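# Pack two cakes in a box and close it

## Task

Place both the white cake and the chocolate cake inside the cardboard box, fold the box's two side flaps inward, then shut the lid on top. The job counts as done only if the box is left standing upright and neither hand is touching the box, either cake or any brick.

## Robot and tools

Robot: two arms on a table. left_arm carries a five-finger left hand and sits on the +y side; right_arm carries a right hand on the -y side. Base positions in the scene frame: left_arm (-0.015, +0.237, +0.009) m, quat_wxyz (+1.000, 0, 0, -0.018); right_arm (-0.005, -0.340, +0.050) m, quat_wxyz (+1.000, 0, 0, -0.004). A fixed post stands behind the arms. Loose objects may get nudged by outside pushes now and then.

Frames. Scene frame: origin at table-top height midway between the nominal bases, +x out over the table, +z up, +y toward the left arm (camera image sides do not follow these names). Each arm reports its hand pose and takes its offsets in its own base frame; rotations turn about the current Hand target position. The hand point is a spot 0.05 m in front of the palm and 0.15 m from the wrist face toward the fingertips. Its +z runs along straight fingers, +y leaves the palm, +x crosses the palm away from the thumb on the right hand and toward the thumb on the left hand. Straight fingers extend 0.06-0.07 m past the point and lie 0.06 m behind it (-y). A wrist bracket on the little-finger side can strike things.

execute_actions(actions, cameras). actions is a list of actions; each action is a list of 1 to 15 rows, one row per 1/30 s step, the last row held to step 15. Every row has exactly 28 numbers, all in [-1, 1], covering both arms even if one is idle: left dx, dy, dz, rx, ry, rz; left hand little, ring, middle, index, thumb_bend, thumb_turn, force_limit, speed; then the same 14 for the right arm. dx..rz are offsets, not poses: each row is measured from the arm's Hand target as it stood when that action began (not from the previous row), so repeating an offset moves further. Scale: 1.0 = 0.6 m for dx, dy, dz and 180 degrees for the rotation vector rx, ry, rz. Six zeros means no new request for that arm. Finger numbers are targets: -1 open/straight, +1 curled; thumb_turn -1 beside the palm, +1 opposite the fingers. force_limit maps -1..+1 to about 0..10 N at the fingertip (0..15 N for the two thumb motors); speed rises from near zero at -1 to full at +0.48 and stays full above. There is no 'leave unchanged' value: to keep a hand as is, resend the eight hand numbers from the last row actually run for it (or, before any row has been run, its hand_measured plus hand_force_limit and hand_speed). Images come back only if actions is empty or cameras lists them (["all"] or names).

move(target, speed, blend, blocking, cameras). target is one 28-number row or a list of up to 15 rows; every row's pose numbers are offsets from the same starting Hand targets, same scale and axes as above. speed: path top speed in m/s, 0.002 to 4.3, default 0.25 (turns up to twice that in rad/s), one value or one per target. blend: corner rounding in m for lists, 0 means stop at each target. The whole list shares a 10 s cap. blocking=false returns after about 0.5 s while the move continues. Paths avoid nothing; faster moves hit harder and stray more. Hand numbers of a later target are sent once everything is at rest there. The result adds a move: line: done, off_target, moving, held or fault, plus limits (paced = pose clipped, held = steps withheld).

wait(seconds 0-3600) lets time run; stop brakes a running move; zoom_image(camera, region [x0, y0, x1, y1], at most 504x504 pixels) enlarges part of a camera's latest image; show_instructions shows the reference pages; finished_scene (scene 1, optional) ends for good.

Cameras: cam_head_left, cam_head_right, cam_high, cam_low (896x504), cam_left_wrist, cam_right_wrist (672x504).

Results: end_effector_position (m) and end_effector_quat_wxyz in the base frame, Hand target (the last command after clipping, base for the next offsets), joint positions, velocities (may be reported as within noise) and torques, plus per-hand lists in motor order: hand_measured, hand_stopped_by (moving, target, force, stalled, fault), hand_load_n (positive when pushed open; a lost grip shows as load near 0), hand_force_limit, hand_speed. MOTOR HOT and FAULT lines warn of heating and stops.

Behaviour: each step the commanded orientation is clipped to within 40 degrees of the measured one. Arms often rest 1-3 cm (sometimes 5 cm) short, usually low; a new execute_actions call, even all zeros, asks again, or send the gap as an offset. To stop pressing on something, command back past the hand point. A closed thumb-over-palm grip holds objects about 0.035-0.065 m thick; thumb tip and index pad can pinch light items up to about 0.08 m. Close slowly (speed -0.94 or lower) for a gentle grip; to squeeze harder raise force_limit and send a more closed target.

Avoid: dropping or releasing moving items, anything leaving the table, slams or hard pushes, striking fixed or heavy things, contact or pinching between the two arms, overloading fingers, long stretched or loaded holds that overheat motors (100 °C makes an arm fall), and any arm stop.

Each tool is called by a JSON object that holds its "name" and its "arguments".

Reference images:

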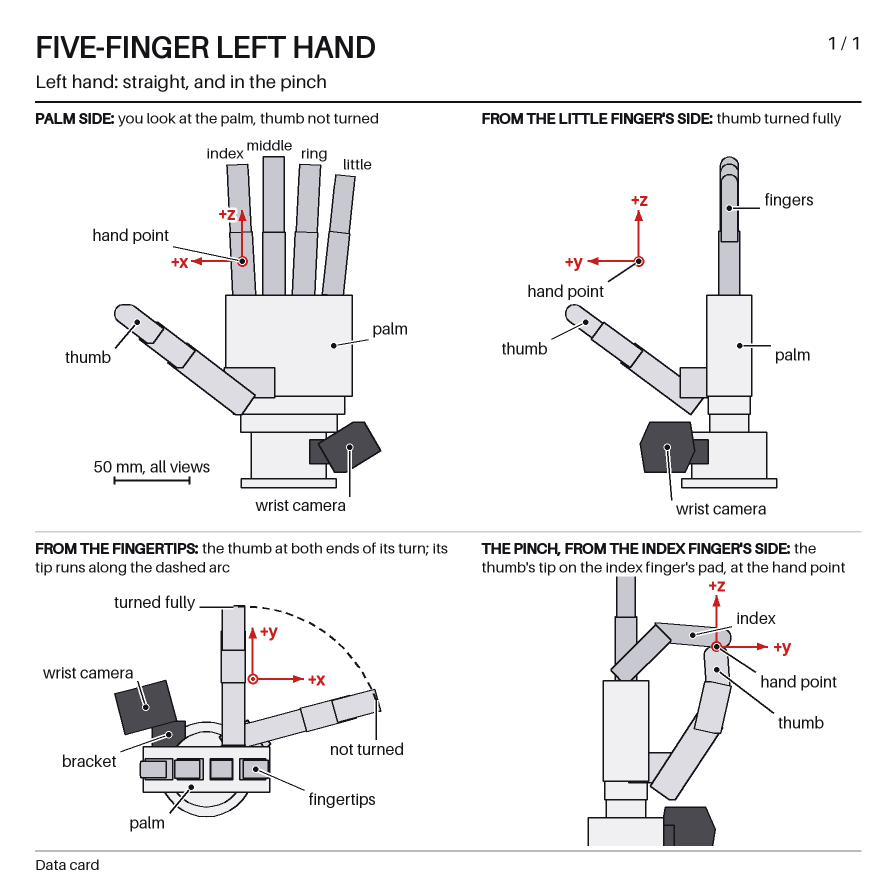

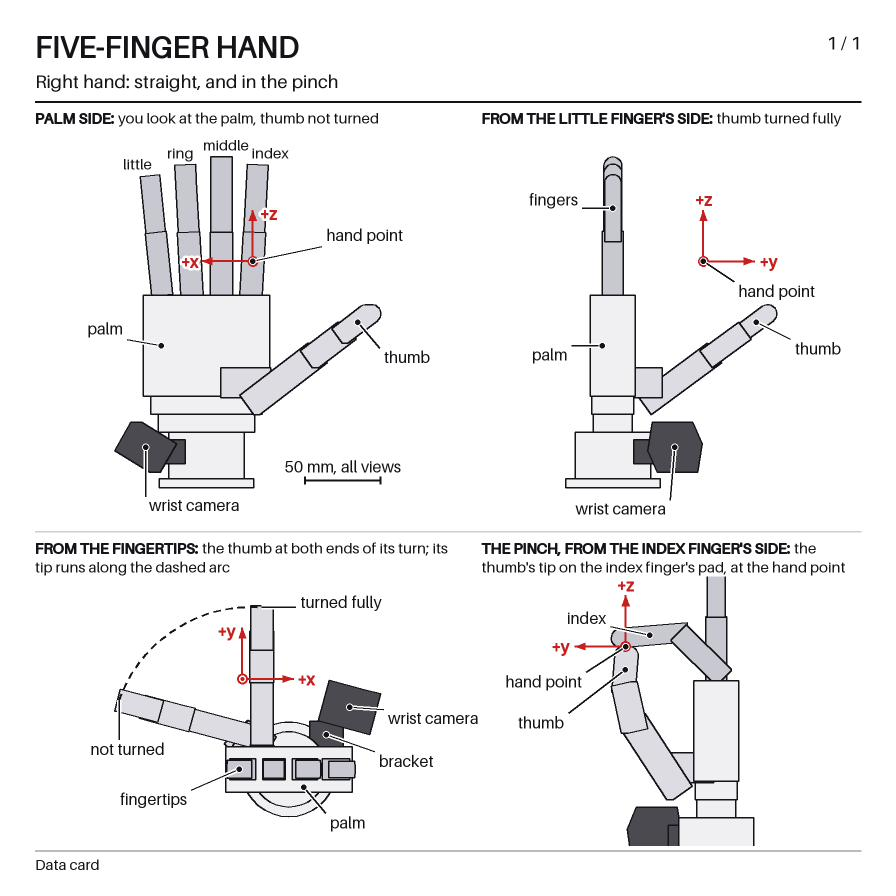

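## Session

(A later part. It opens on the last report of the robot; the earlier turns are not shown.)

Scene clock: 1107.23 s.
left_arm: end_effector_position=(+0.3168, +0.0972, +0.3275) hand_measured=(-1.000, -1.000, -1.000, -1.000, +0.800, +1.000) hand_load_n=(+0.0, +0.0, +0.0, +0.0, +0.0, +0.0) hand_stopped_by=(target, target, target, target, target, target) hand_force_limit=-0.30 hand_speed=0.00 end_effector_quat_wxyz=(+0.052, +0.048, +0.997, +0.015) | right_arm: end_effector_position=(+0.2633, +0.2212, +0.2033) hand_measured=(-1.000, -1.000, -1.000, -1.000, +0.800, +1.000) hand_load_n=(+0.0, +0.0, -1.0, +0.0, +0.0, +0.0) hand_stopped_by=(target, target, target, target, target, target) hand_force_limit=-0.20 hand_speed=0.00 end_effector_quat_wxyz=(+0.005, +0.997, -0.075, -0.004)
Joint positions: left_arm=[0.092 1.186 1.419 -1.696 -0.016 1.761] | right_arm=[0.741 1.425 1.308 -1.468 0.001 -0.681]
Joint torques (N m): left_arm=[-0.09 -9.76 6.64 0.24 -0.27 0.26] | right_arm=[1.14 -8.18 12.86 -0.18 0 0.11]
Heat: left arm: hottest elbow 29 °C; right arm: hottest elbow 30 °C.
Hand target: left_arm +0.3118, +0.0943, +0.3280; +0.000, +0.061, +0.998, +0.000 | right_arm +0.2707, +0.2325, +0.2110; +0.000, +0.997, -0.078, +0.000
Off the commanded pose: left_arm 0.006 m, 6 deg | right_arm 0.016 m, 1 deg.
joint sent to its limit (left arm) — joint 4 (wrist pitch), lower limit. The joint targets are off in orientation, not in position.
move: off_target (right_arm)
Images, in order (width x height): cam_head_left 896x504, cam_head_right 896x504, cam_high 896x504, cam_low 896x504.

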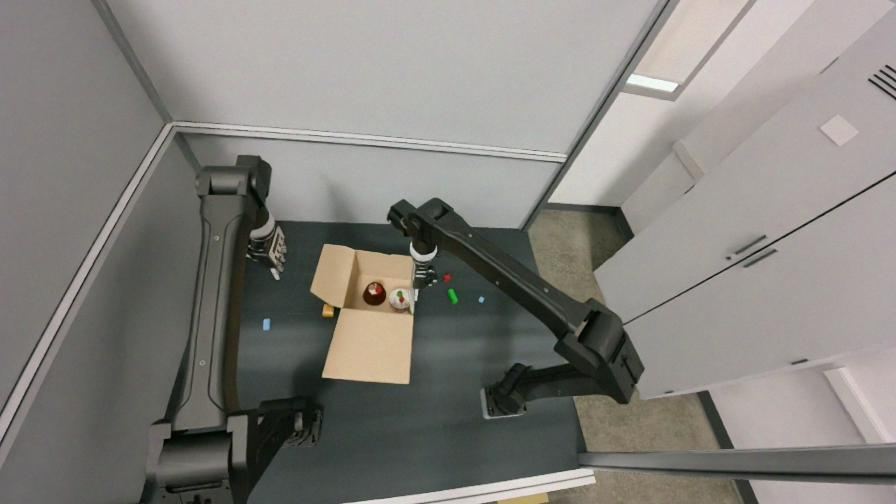

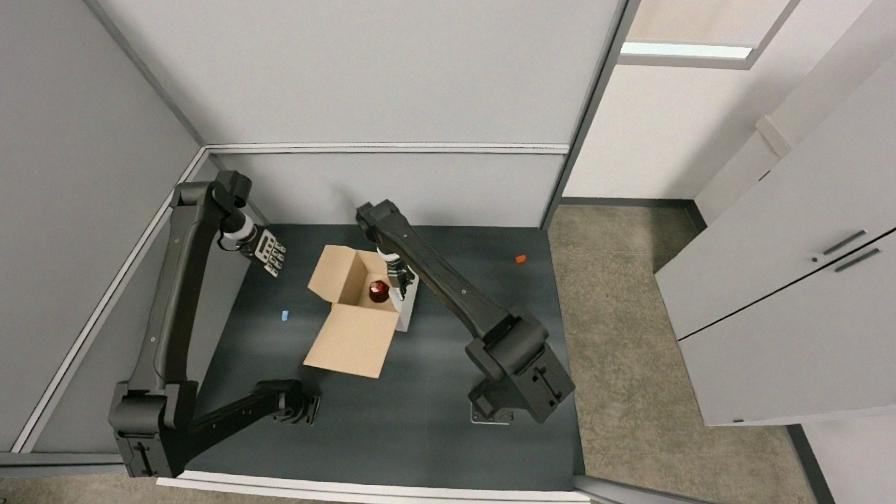

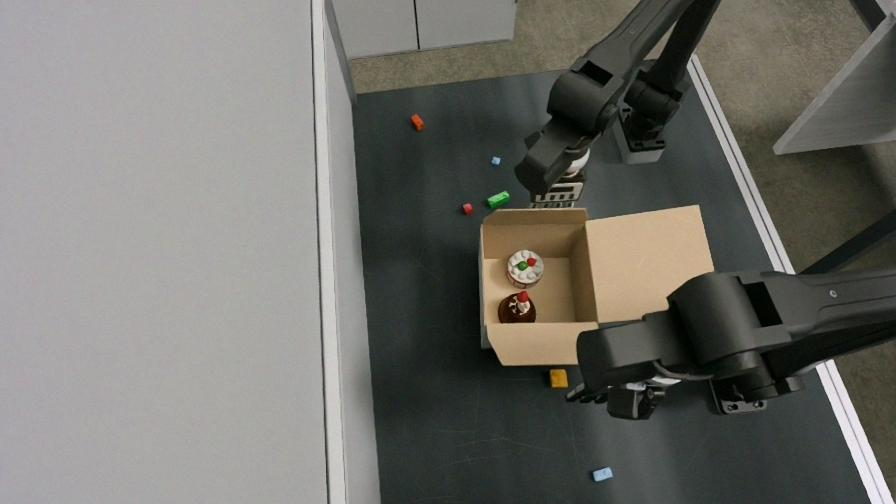

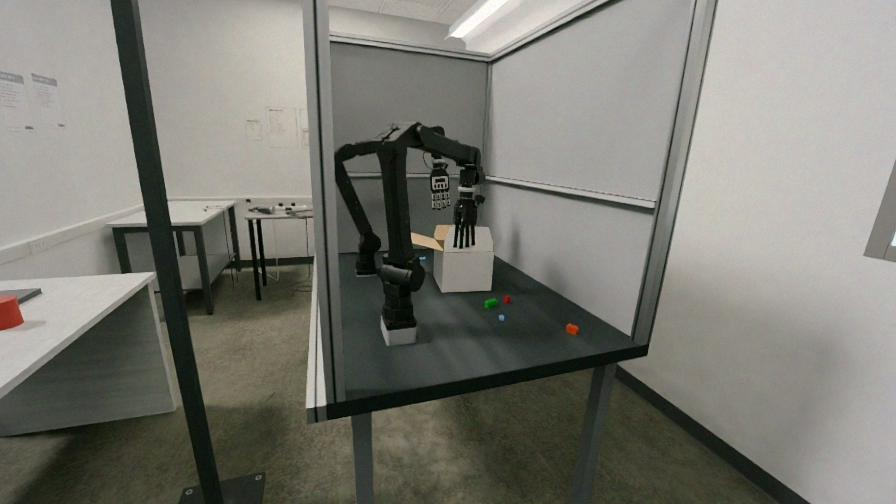

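{"name": "move", "arguments": {"target": [[0,0,0,0,0,0,-1,-1,-1,-1,0.8,1,-0.3,0,0.0,0.1,0.0,0,0,0,-1,-1,-1,-1,0.8,1,-0.2,0]], "speed": 0.08, "cameras": ["cam_low","cam_high","cam_head_left","cam_head_right"]}}

{"name": "zoom_image", "arguments": {"camera": "cam_low", "region": [380, 140, 600, 340]}}

{"name": "zoom_image", "arguments": {"camera": "cam_high", "region": [440, 80, 740, 380]}}

Scene clock: 1113.87 s.
left_arm: end_effector_position=(+0.3168, +0.0972, +0.3275) hand_measured=(-1.000, -1.000, -1.000, -1.000, +0.800, +1.000) hand_load_n=(+0.0, +0.0, +0.0, +0.0, +0.0, +0.0) hand_stopped_by=(target, target, target, target, target, target) hand_force_limit=-0.30 hand_speed=0.00 end_effector_quat_wxyz=(+0.052, +0.048, +0.997, +0.015) | right_arm: end_effector_position=(+0.2644, +0.2802, +0.2047) hand_measured=(-1.000, -1.000, -1.000, -1.000, +0.800, +1.000) hand_load_n=(+0.0, +0.0, -0.5, +0.0, +0.0, +0.0) hand_stopped_by=(target, target, target, target, target, target) hand_force_limit=-0.20 hand_speed=0.00 end_effector_quat_wxyz=(+0.006, +0.997, -0.075, -0.004)
Joint positions: left_arm=[0.092 1.186 1.419 -1.696 -0.016 1.761] | right_arm=[0.836 1.535 1.431 -1.481 0.001 -0.586]
Joint torques (N m): left_arm=[-0.85 -9.35 6.48 0.12 -0.26 0.19] | right_arm=[1.08 -9.58 12.96 -0.16 0 0.09]
Heat: left arm: hottest elbow 29 °C; right arm: hottest elbow 30 °C.
Hand target: left_arm +0.3118, +0.0943, +0.3280; +0.000, +0.061, +0.998, +0.000 | right_arm +0.2707, +0.2925, +0.2111; +0.000, +0.997, -0.078, +0.000
Off the commanded pose: left_arm 0.006 m, 6 deg | right_arm 0.015 m, 1 deg.
joint sent to its limit (left arm) — joint 4 (wrist pitch), lower limit. The joint targets are off in orientation, not in position.
move: off_target (right_arm)
Images, in order (width x height): cam_head_left 896x504, cam_head_right 896x504, cam_high 896x504, cam_low 896x504.

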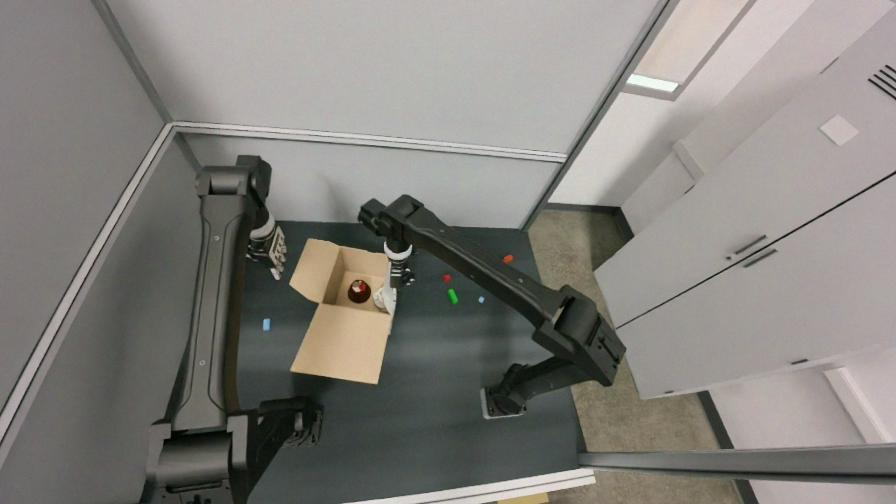

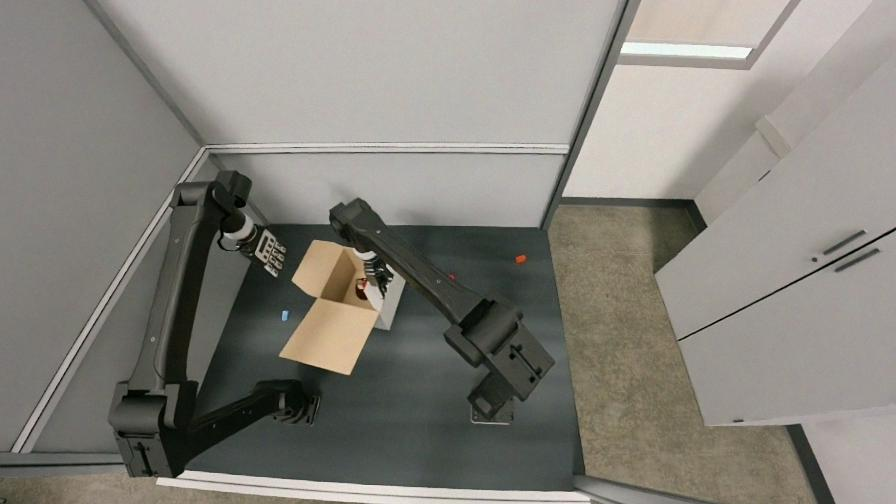

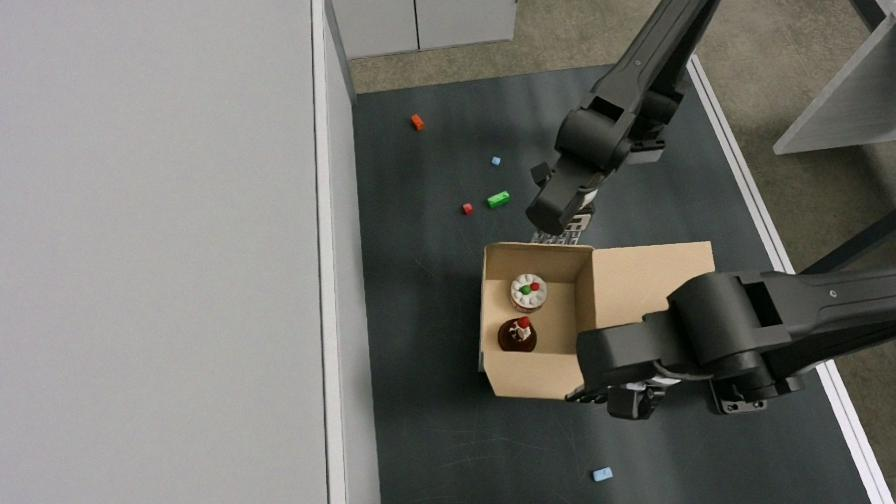

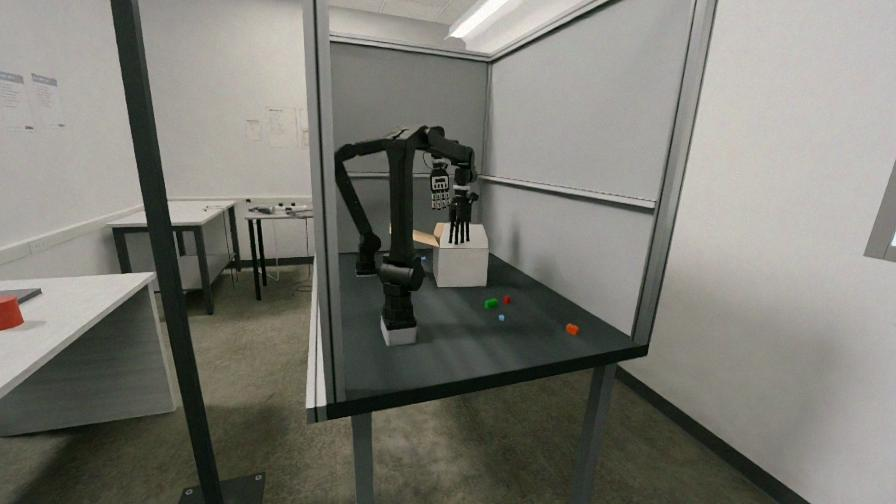

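Scaled by 2.291.

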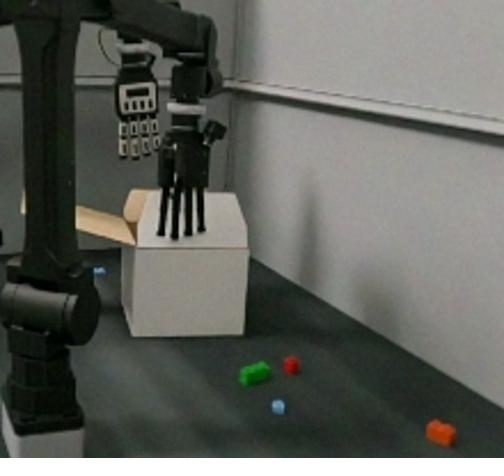

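Scaled by 1.680.

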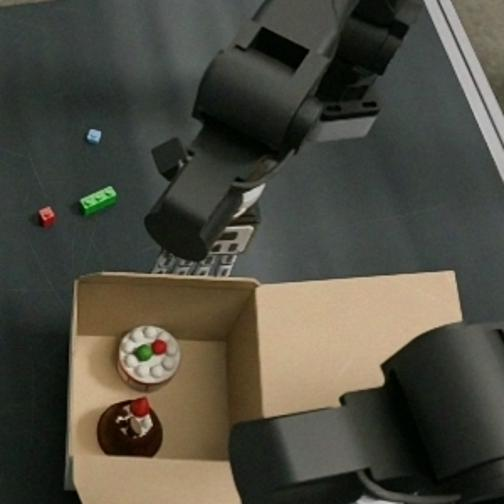

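{"name": "move", "arguments": {"target": [[0,0.13,0,0,0,0,-1,-1,-1,-1,0.8,1,-0.3,0,0,0,0,0,0,0,-1,-1,-1,-1,0.8,1,-0.2,0],[0,0.13,-0.222,0,0,0,-1,-1,-1,-1,0.8,1,-0.3,0,0,0,0,0,0,0,-1,-1,-1,-1,0.8,1,-0.2,0]], "speed": 0.15, "cameras": ["all"]}}

{"name": "zoom_image", "arguments": {"camera": "cam_high", "region": [440, 180, 740, 480]}}

{"name": "zoom_image", "arguments": {"camera": "cam_head_left", "region": [200, 180, 450, 400]}}

Scene clock: 1139.10 s.
left_arm: end_effector_position=(+0.3108, +0.1680, +0.1996) hand_measured=(-1.000, -1.000, -1.000, -1.000, +0.800, +1.000) hand_load_n=(+0.0, +0.0, +0.0, +0.0, +0.0, +0.0) hand_stopped_by=(target, target, target, target, target, target) hand_force_limit=-0.30 hand_speed=0.00 end_effector_quat_wxyz=(+0.000, +0.060, +0.998, +0.001) | right_arm: end_effector_position=(+0.2644, +0.2803, +0.2047) hand_measured=(-1.000, -1.000, -1.000, -1.000, +0.800, +1.000) hand_load_n=(+0.0, +0.0, -0.5, +0.0, +0.0, +0.0) hand_stopped_by=(target, target, target, target, target, target) hand_force_limit=-0.20 hand_speed=0.00 end_effector_quat_wxyz=(+0.006, +0.997, -0.075, -0.004)
Joint positions: left_arm=[0.303 1.26 1.144 -1.454 -0.003 1.995] | right_arm=[0.836 1.535 1.431 -1.481 0.001 -0.585]
Joint torques (N m): left_arm=[0.62 -8.82 6.8 0.59 0.02 0.21] | right_arm=[1.55 -9.64 13.03 -0.23 -0.02 0.1]
Heat: left arm: hottest elbow 28 °C; right arm: hottest elbow 30 °C.
Hand target: left_arm +0.3118, +0.1723, +0.1950; +0.000, +0.061, +0.998, +0.000 | right_arm +0.2707, +0.2925, +0.2111; +0.000, +0.997, -0.078, +0.000
Off the commanded pose: left_arm 0.006 m, 0 deg | right_arm 0.015 m, 1 deg.
move: done

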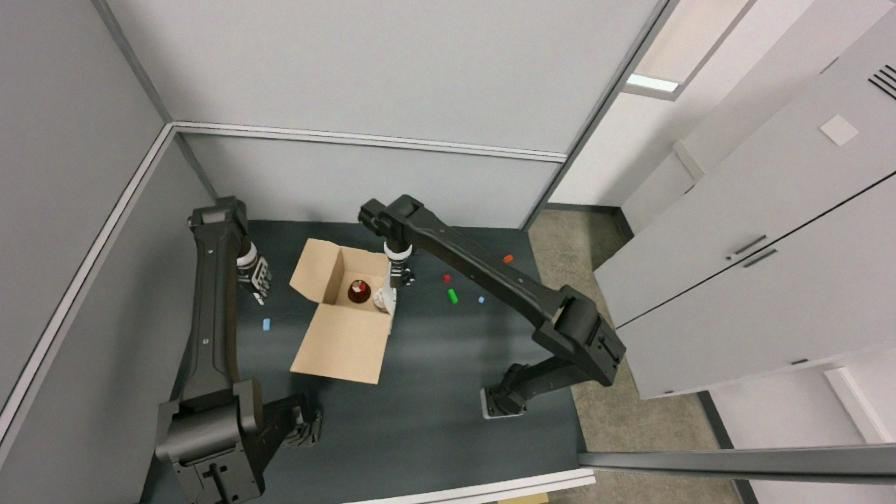

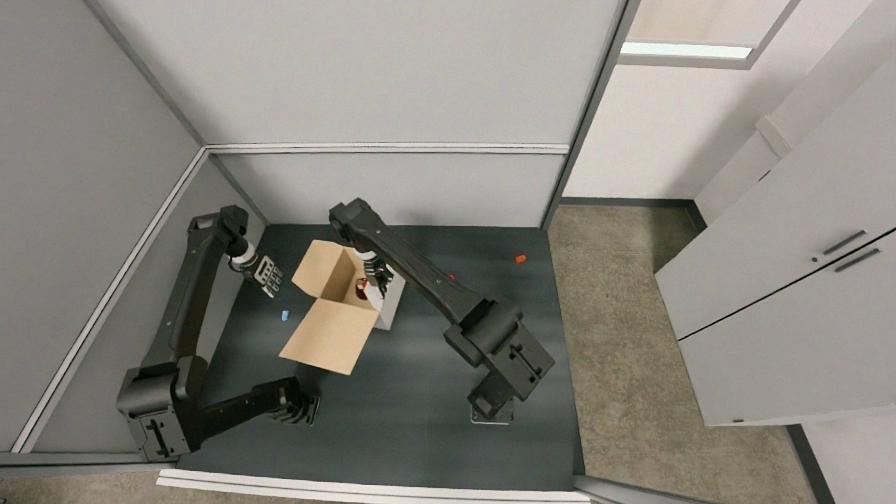

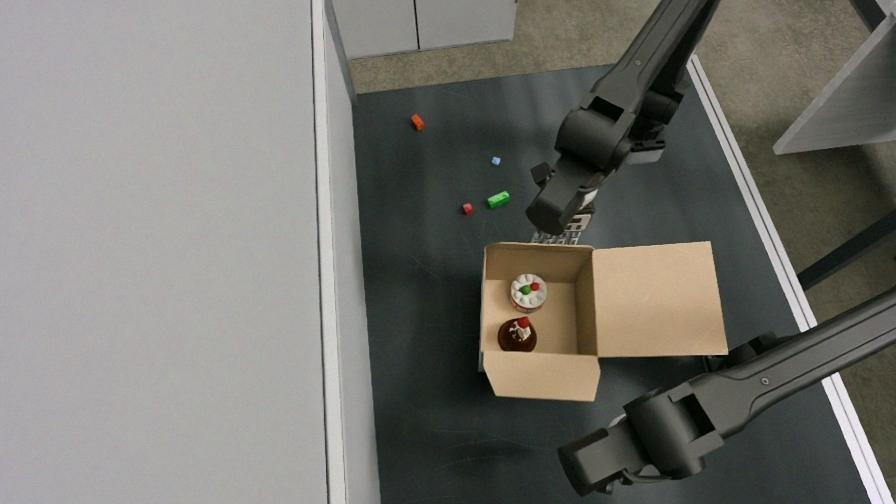

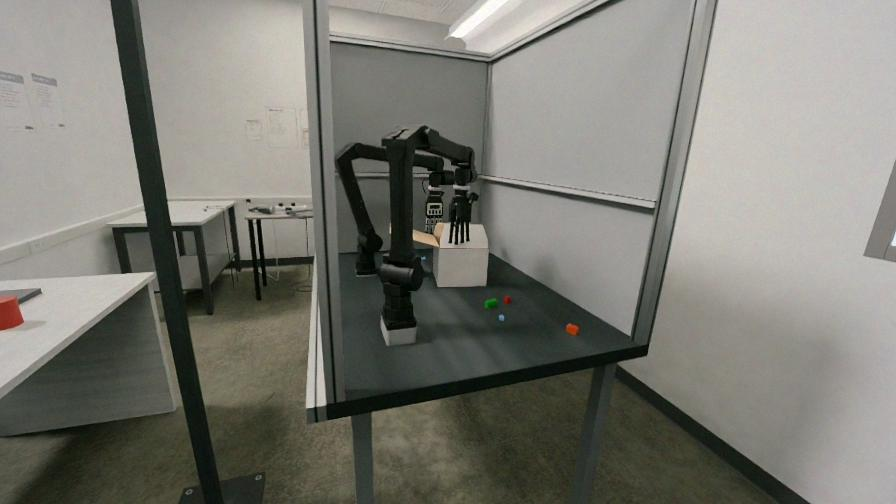

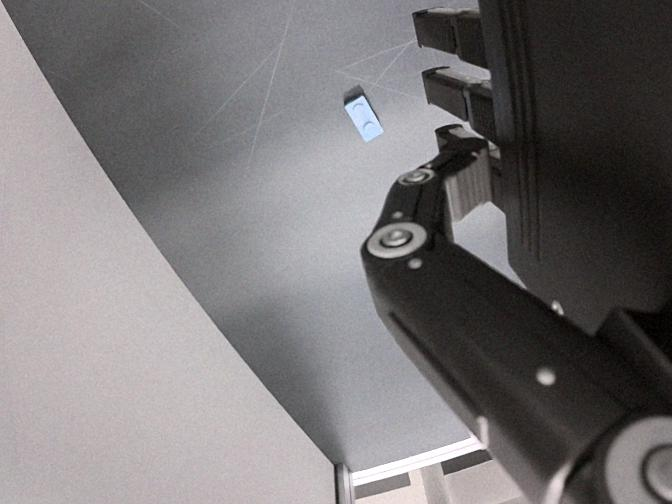

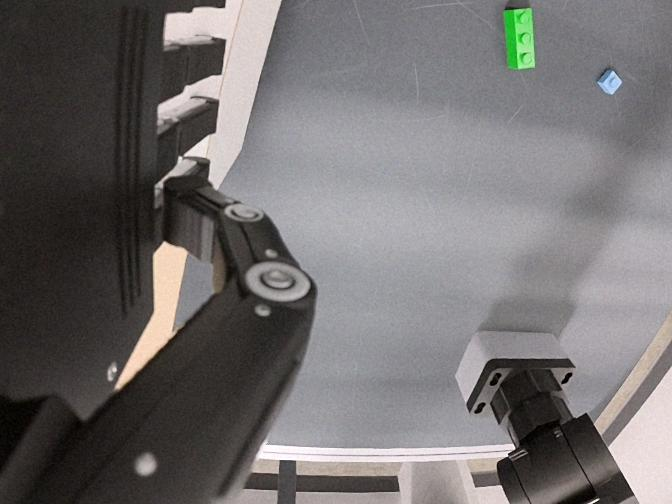

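Scaled by 1.680.

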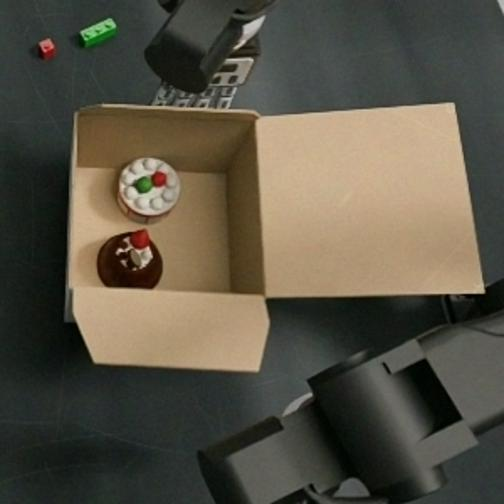

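Scaled by 2.016.

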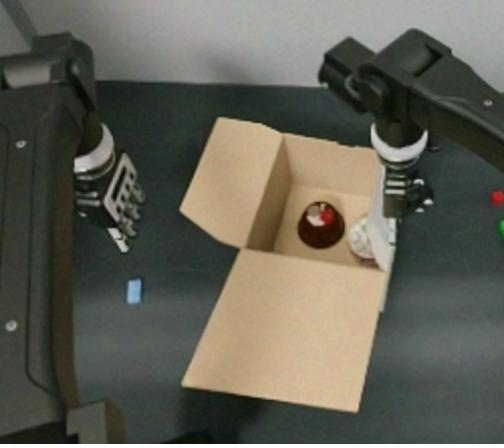

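{"name": "move", "arguments": {"target": [[0,0,0,0,0,0,-1,-1,-1,-1,0.8,1,-0.3,0,0.0,-0.08,0.0,0,0,0,-1,-1,-1,-1,0.8,1,-0.2,0],[0,0,0,0,0,0,-1,-1,-1,-1,0.8,1,-0.3,0,0.06,-0.08,0.05,0,0,-0.02,-1,-1,-1,-1,0.8,1,-0.2,0]], "speed": 0.1, "cameras": ["cam_low","cam_high","cam_head_left"]}}

{"name": "zoom_image", "arguments": {"camera": "cam_high", "region": [440, 180, 740, 480]}}

{"name": "zoom_image", "arguments": {"camera": "cam_low", "region": [380, 140, 600, 340]}}

Scene clock: 1166.57 s.
left_arm: end_effector_position=(+0.3108, +0.1680, +0.1996) hand_measured=(-1.000, -1.000, -1.000, -1.000, +0.800, +1.000) hand_load_n=(+0.0, +0.0, -0.5, +0.0, +0.0, +0.0) hand_stopped_by=(target, target, target, target, target, target) hand_force_limit=-0.30 hand_speed=0.00 end_effector_quat_wxyz=(+0.000, +0.060, +0.998, +0.001) | right_arm: end_effector_position=(+0.2981, +0.2394, +0.2366) hand_measured=(-1.000, -1.000, -1.000, -1.000, +0.800, +1.000) hand_load_n=(+0.0, +0.0, +0.0, +0.0, +0.0, +0.0) hand_stopped_by=(target, target, target, target, target, target) hand_force_limit=-0.20 hand_speed=0.00 end_effector_quat_wxyz=(+0.001, +0.993, -0.115, +0.000)
Joint positions: left_arm=[0.303 1.26 1.144 -1.454 -0.003 1.995] | right_arm=[0.707 1.512 1.492 -1.552 0.001 -0.634]
Joint torques (N m): left_arm=[1.32 -9.52 6.95 0.8 -0.02 0.24] | right_arm=[0.91 -9.05 12.46 -0.29 0 -0.15]
Heat: left arm: hottest elbow 27 °C; right arm: hottest elbow 30 °C.
Hand target: left_arm +0.3118, +0.1722, +0.1950; +0.000, +0.061, +0.998, +0.000 | right_arm +0.3067, +0.2444, +0.2411; +0.000, +0.994, -0.110, +0.000
Off the commanded pose: left_arm 0.006 m, 0 deg | right_arm 0.011 m, 1 deg.
move: off_target (right_arm)
Images, in order (width x height): cam_head_left 896x504, cam_high 896x504, cam_low 896x504.

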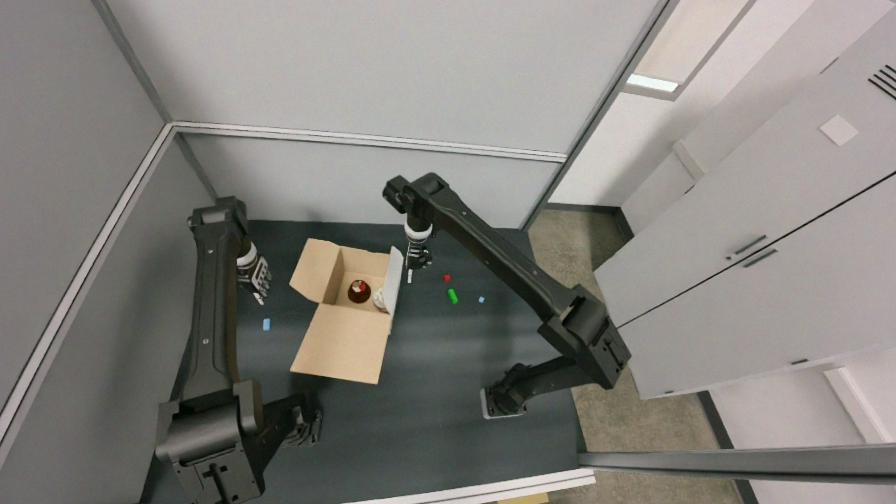

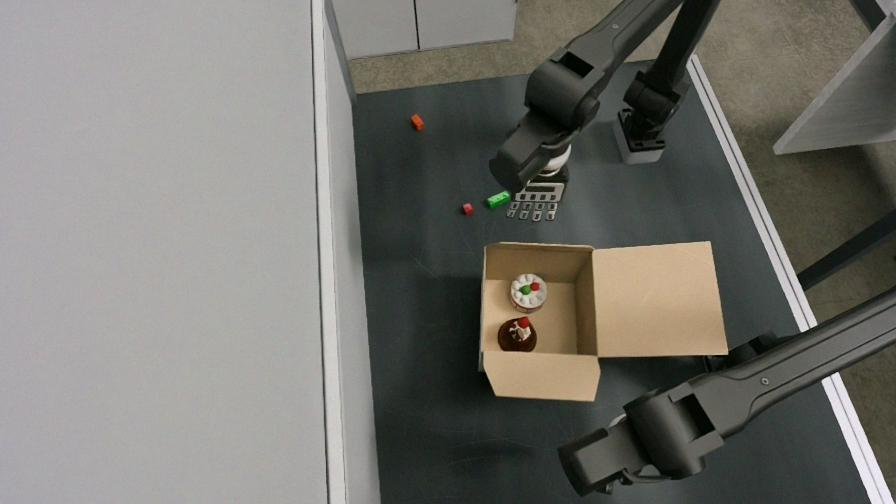

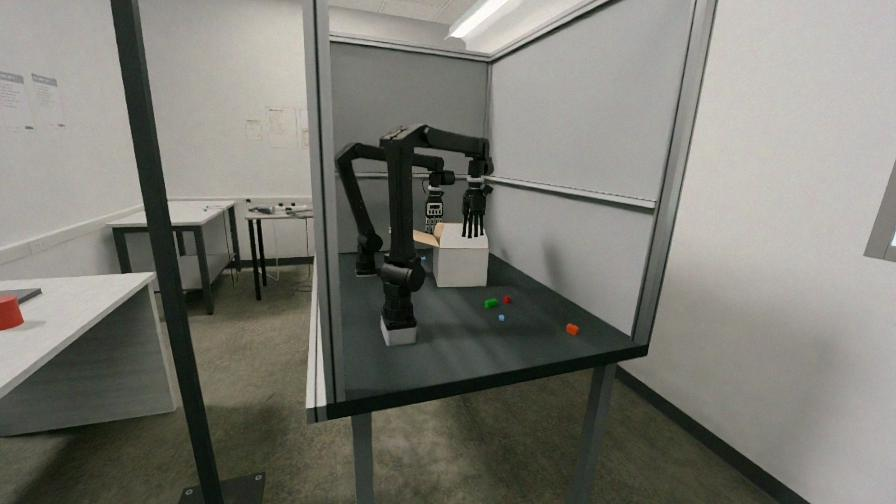

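Scaled by 1.680.

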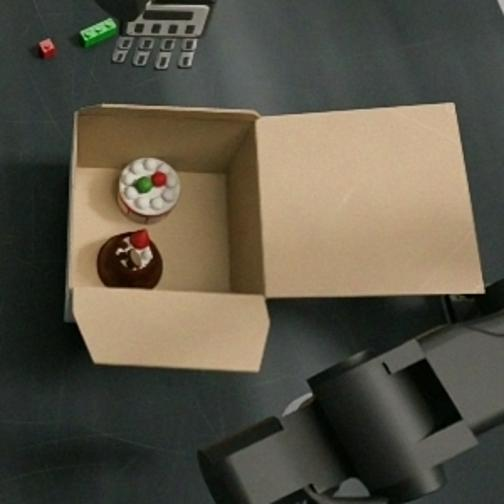

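Scaled by 2.291.

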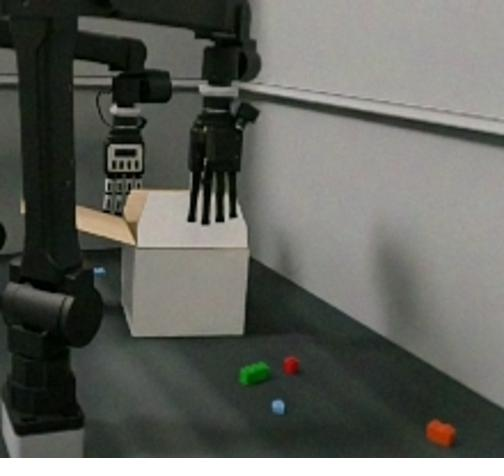

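{"name": "execute_actions", "arguments": {"actions": []}}

Scene clock: 1188.33 s.
left_arm: end_effector_position=(+0.3108, +0.1680, +0.1996) hand_measured=(-1.000, -1.000, -1.000, -1.000, +0.800, +1.000) hand_load_n=(+0.0, +0.0, +0.0, +0.0, +0.0, +0.0) hand_stopped_by=(target, target, target, target, target, target) hand_force_limit=-0.30 hand_speed=0.00 end_effector_quat_wxyz=(+0.000, +0.060, +0.998, +0.001) | right_arm: end_effector_position=(+0.2981, +0.2394, +0.2366) hand_measured=(-1.000, -1.000, -1.000, -1.000, +0.800, +1.000) hand_load_n=(+0.0, +0.0, +0.0, +0.0, +0.0, +0.0) hand_stopped_by=(target, target, target, target, target, target) hand_force_limit=-0.20 hand_speed=0.00 end_effector_quat_wxyz=(+0.001, +0.993, -0.115, +0.000)
Joint positions: left_arm=[0.303 1.26 1.144 -1.454 -0.003 1.995] | right_arm=[0.707 1.512 1.492 -1.552 0.001 -0.634]
Joint velocities: within noise
Joint torques (N m): left_arm=[0.85 -8.53 6.89 0.72 0.03 0.19] | right_arm=[0.67 -9.29 12.55 -0.4 -0.01 -0.16]
Heat: left arm: hottest elbow 27 °C; right arm: hottest elbow 31 °C.
Hand target: left_arm +0.3118, +0.1722, +0.1950; +0.000, +0.061, +0.998, +0.000 | right_arm +0.3067, +0.2444, +0.2411; +0.000, +0.994, -0.110, +0.000
Off the commanded pose: left_arm 0.006 m, 0 deg | right_arm 0.011 m, 1 deg.

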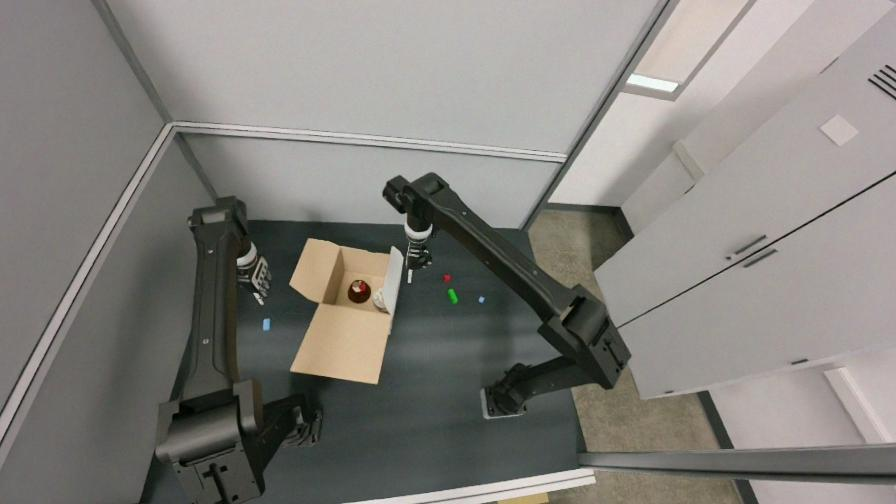

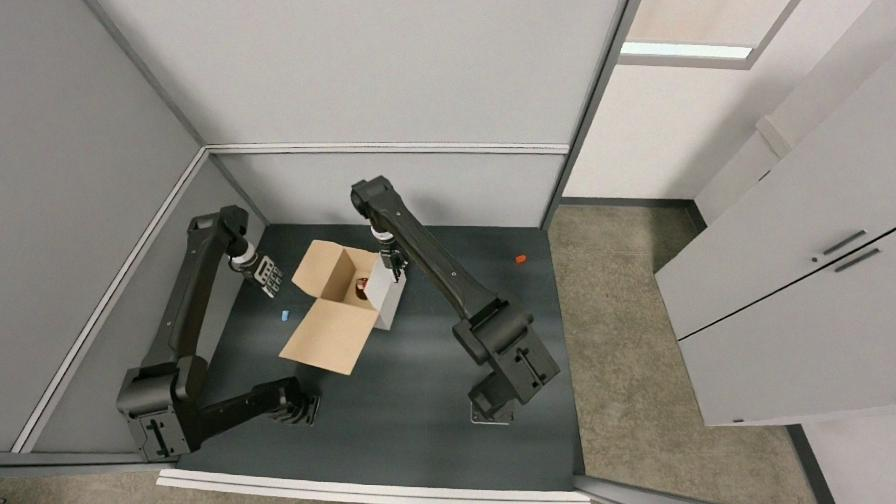

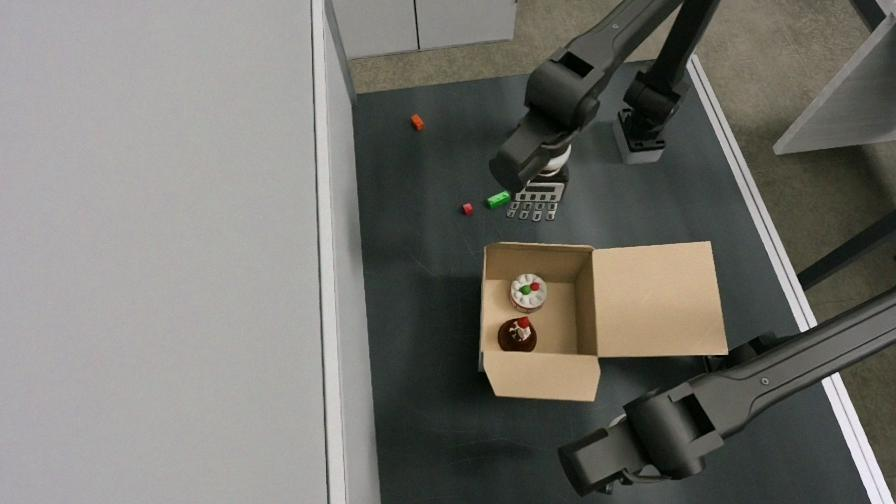

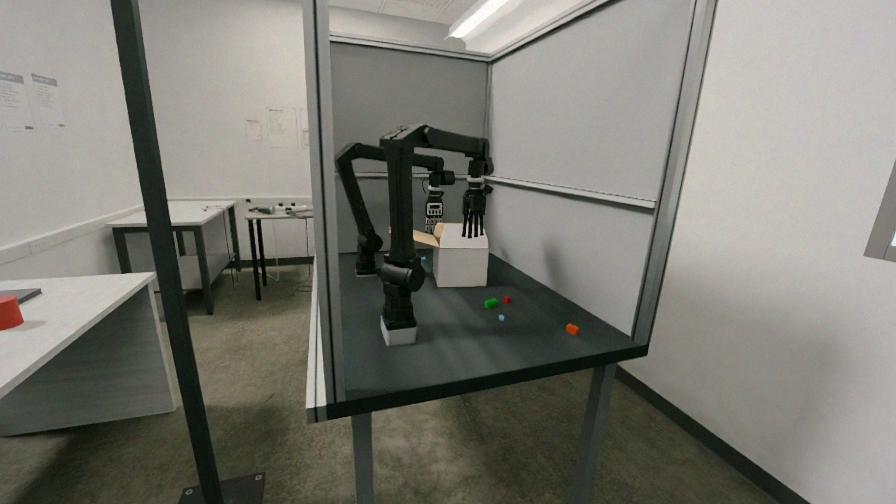

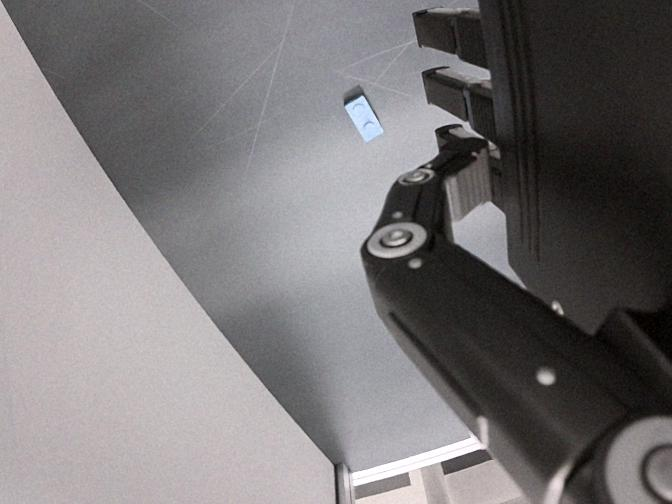

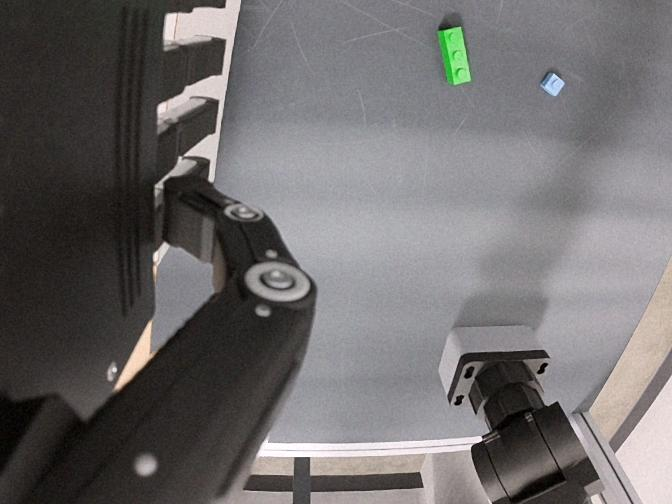

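{"name": "zoom_image", "arguments": {"camera": "cam_high", "region": [440, 160, 760, 480]}}

{"name": "zoom_image", "arguments": {"camera": "cam_head_left", "region": [240, 200, 460, 400]}}

Scaled by 1.575.

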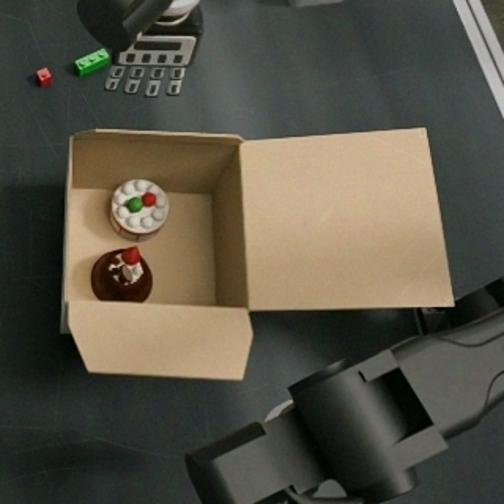

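Scaled by 2.291.

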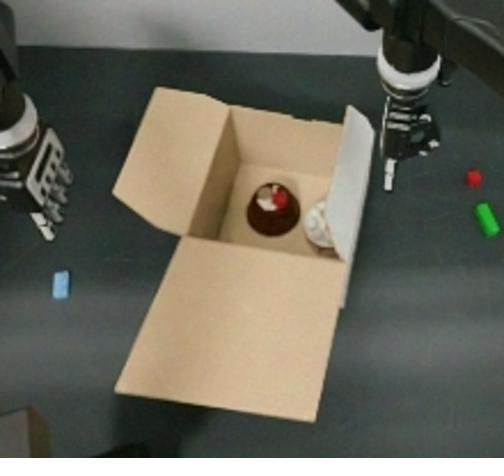

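{"name": "move", "arguments": {"target": [0.0333,0,0,0,0,0,-1,-1,-1,-1,0.8,1,-0.3,0, 0.0,0,-0.21,0,0,0,-1,-1,-1,-1,0.8,1,-0.2,0], "speed": 0.12, "cameras": ["cam_high","cam_low"]}}

Scene clock: 1219.33 s.
left_arm: end_effector_position=(+0.3148, +0.1693, +0.1856) hand_measured=(-1.000, -1.000, -1.000, -1.000, +0.800, +1.000) hand_load_n=(+0.0, +0.0, +0.5, +0.0, +0.0, +0.0) hand_stopped_by=(target, target, target, target, target, target) hand_force_limit=-0.30 hand_speed=0.00 end_effector_quat_wxyz=(-0.017, +0.060, +0.998, -0.005) | right_arm: end_effector_position=(+0.3033, +0.2438, +0.1229) hand_measured=(-1.000, -1.000, -1.000, -1.000, +0.800, +1.000) hand_load_n=(+0.0, +0.0, +0.0, +0.0, +0.0, +0.0) hand_stopped_by=(target, target, target, target, target, target) hand_force_limit=-0.20 hand_speed=0.00 end_effector_quat_wxyz=(-0.002, +0.993, -0.115, +0.003)
Joint positions: left_arm=[0.303 1.302 1.144 -1.448 -0.003 1.995] | right_arm=[0.707 1.572 1.26 -1.251 0.001 -0.634]
Joint torques (N m): left_arm=[0.67 -8.35 9.96 0.58 0 -0.06] | right_arm=[0.62 -10.05 8.84 0.75 0.02 -0.16]
Heat: left arm: hottest elbow 27 °C; right arm: hottest elbow 31 °C.
Hand target: left_arm +0.3318, +0.1723, +0.1949; +0.000, +0.061, +0.998, +0.000 | right_arm +0.3067, +0.2444, +0.1151; +0.000, +0.994, -0.110, +0.000
Off the commanded pose: left_arm 0.020 m, 2 deg | right_arm 0.009 m, 1 deg.
move: off_target (left_arm)

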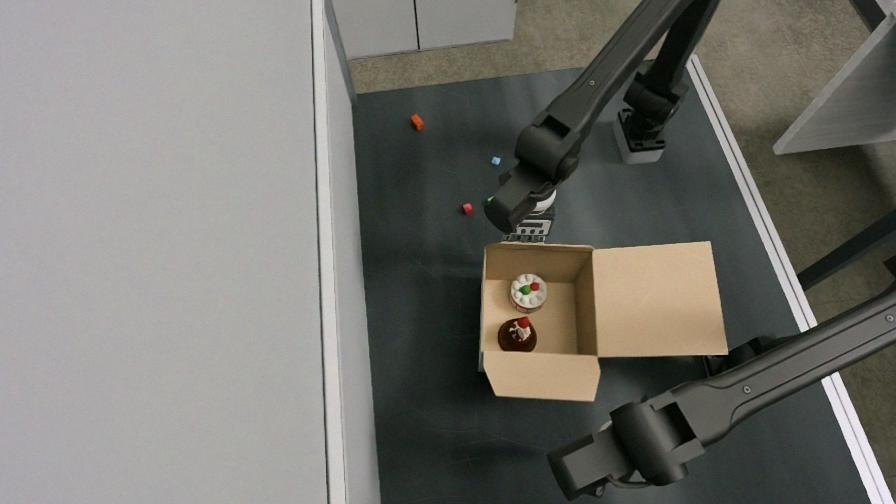

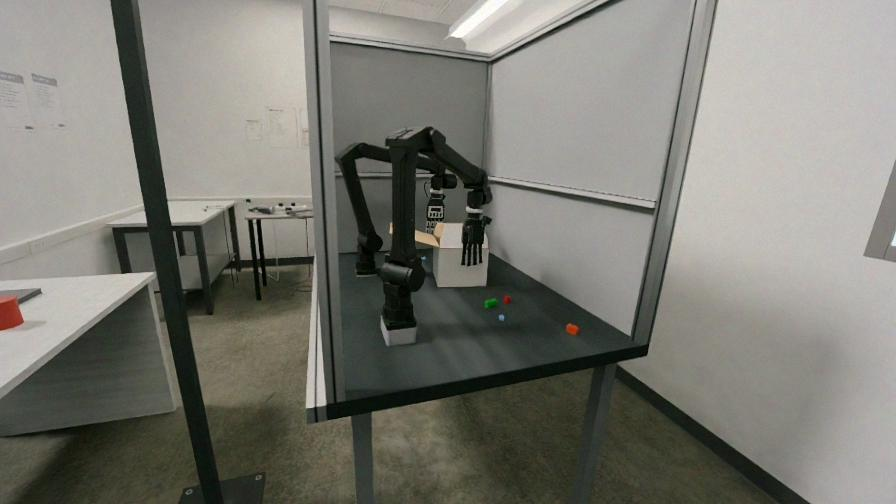

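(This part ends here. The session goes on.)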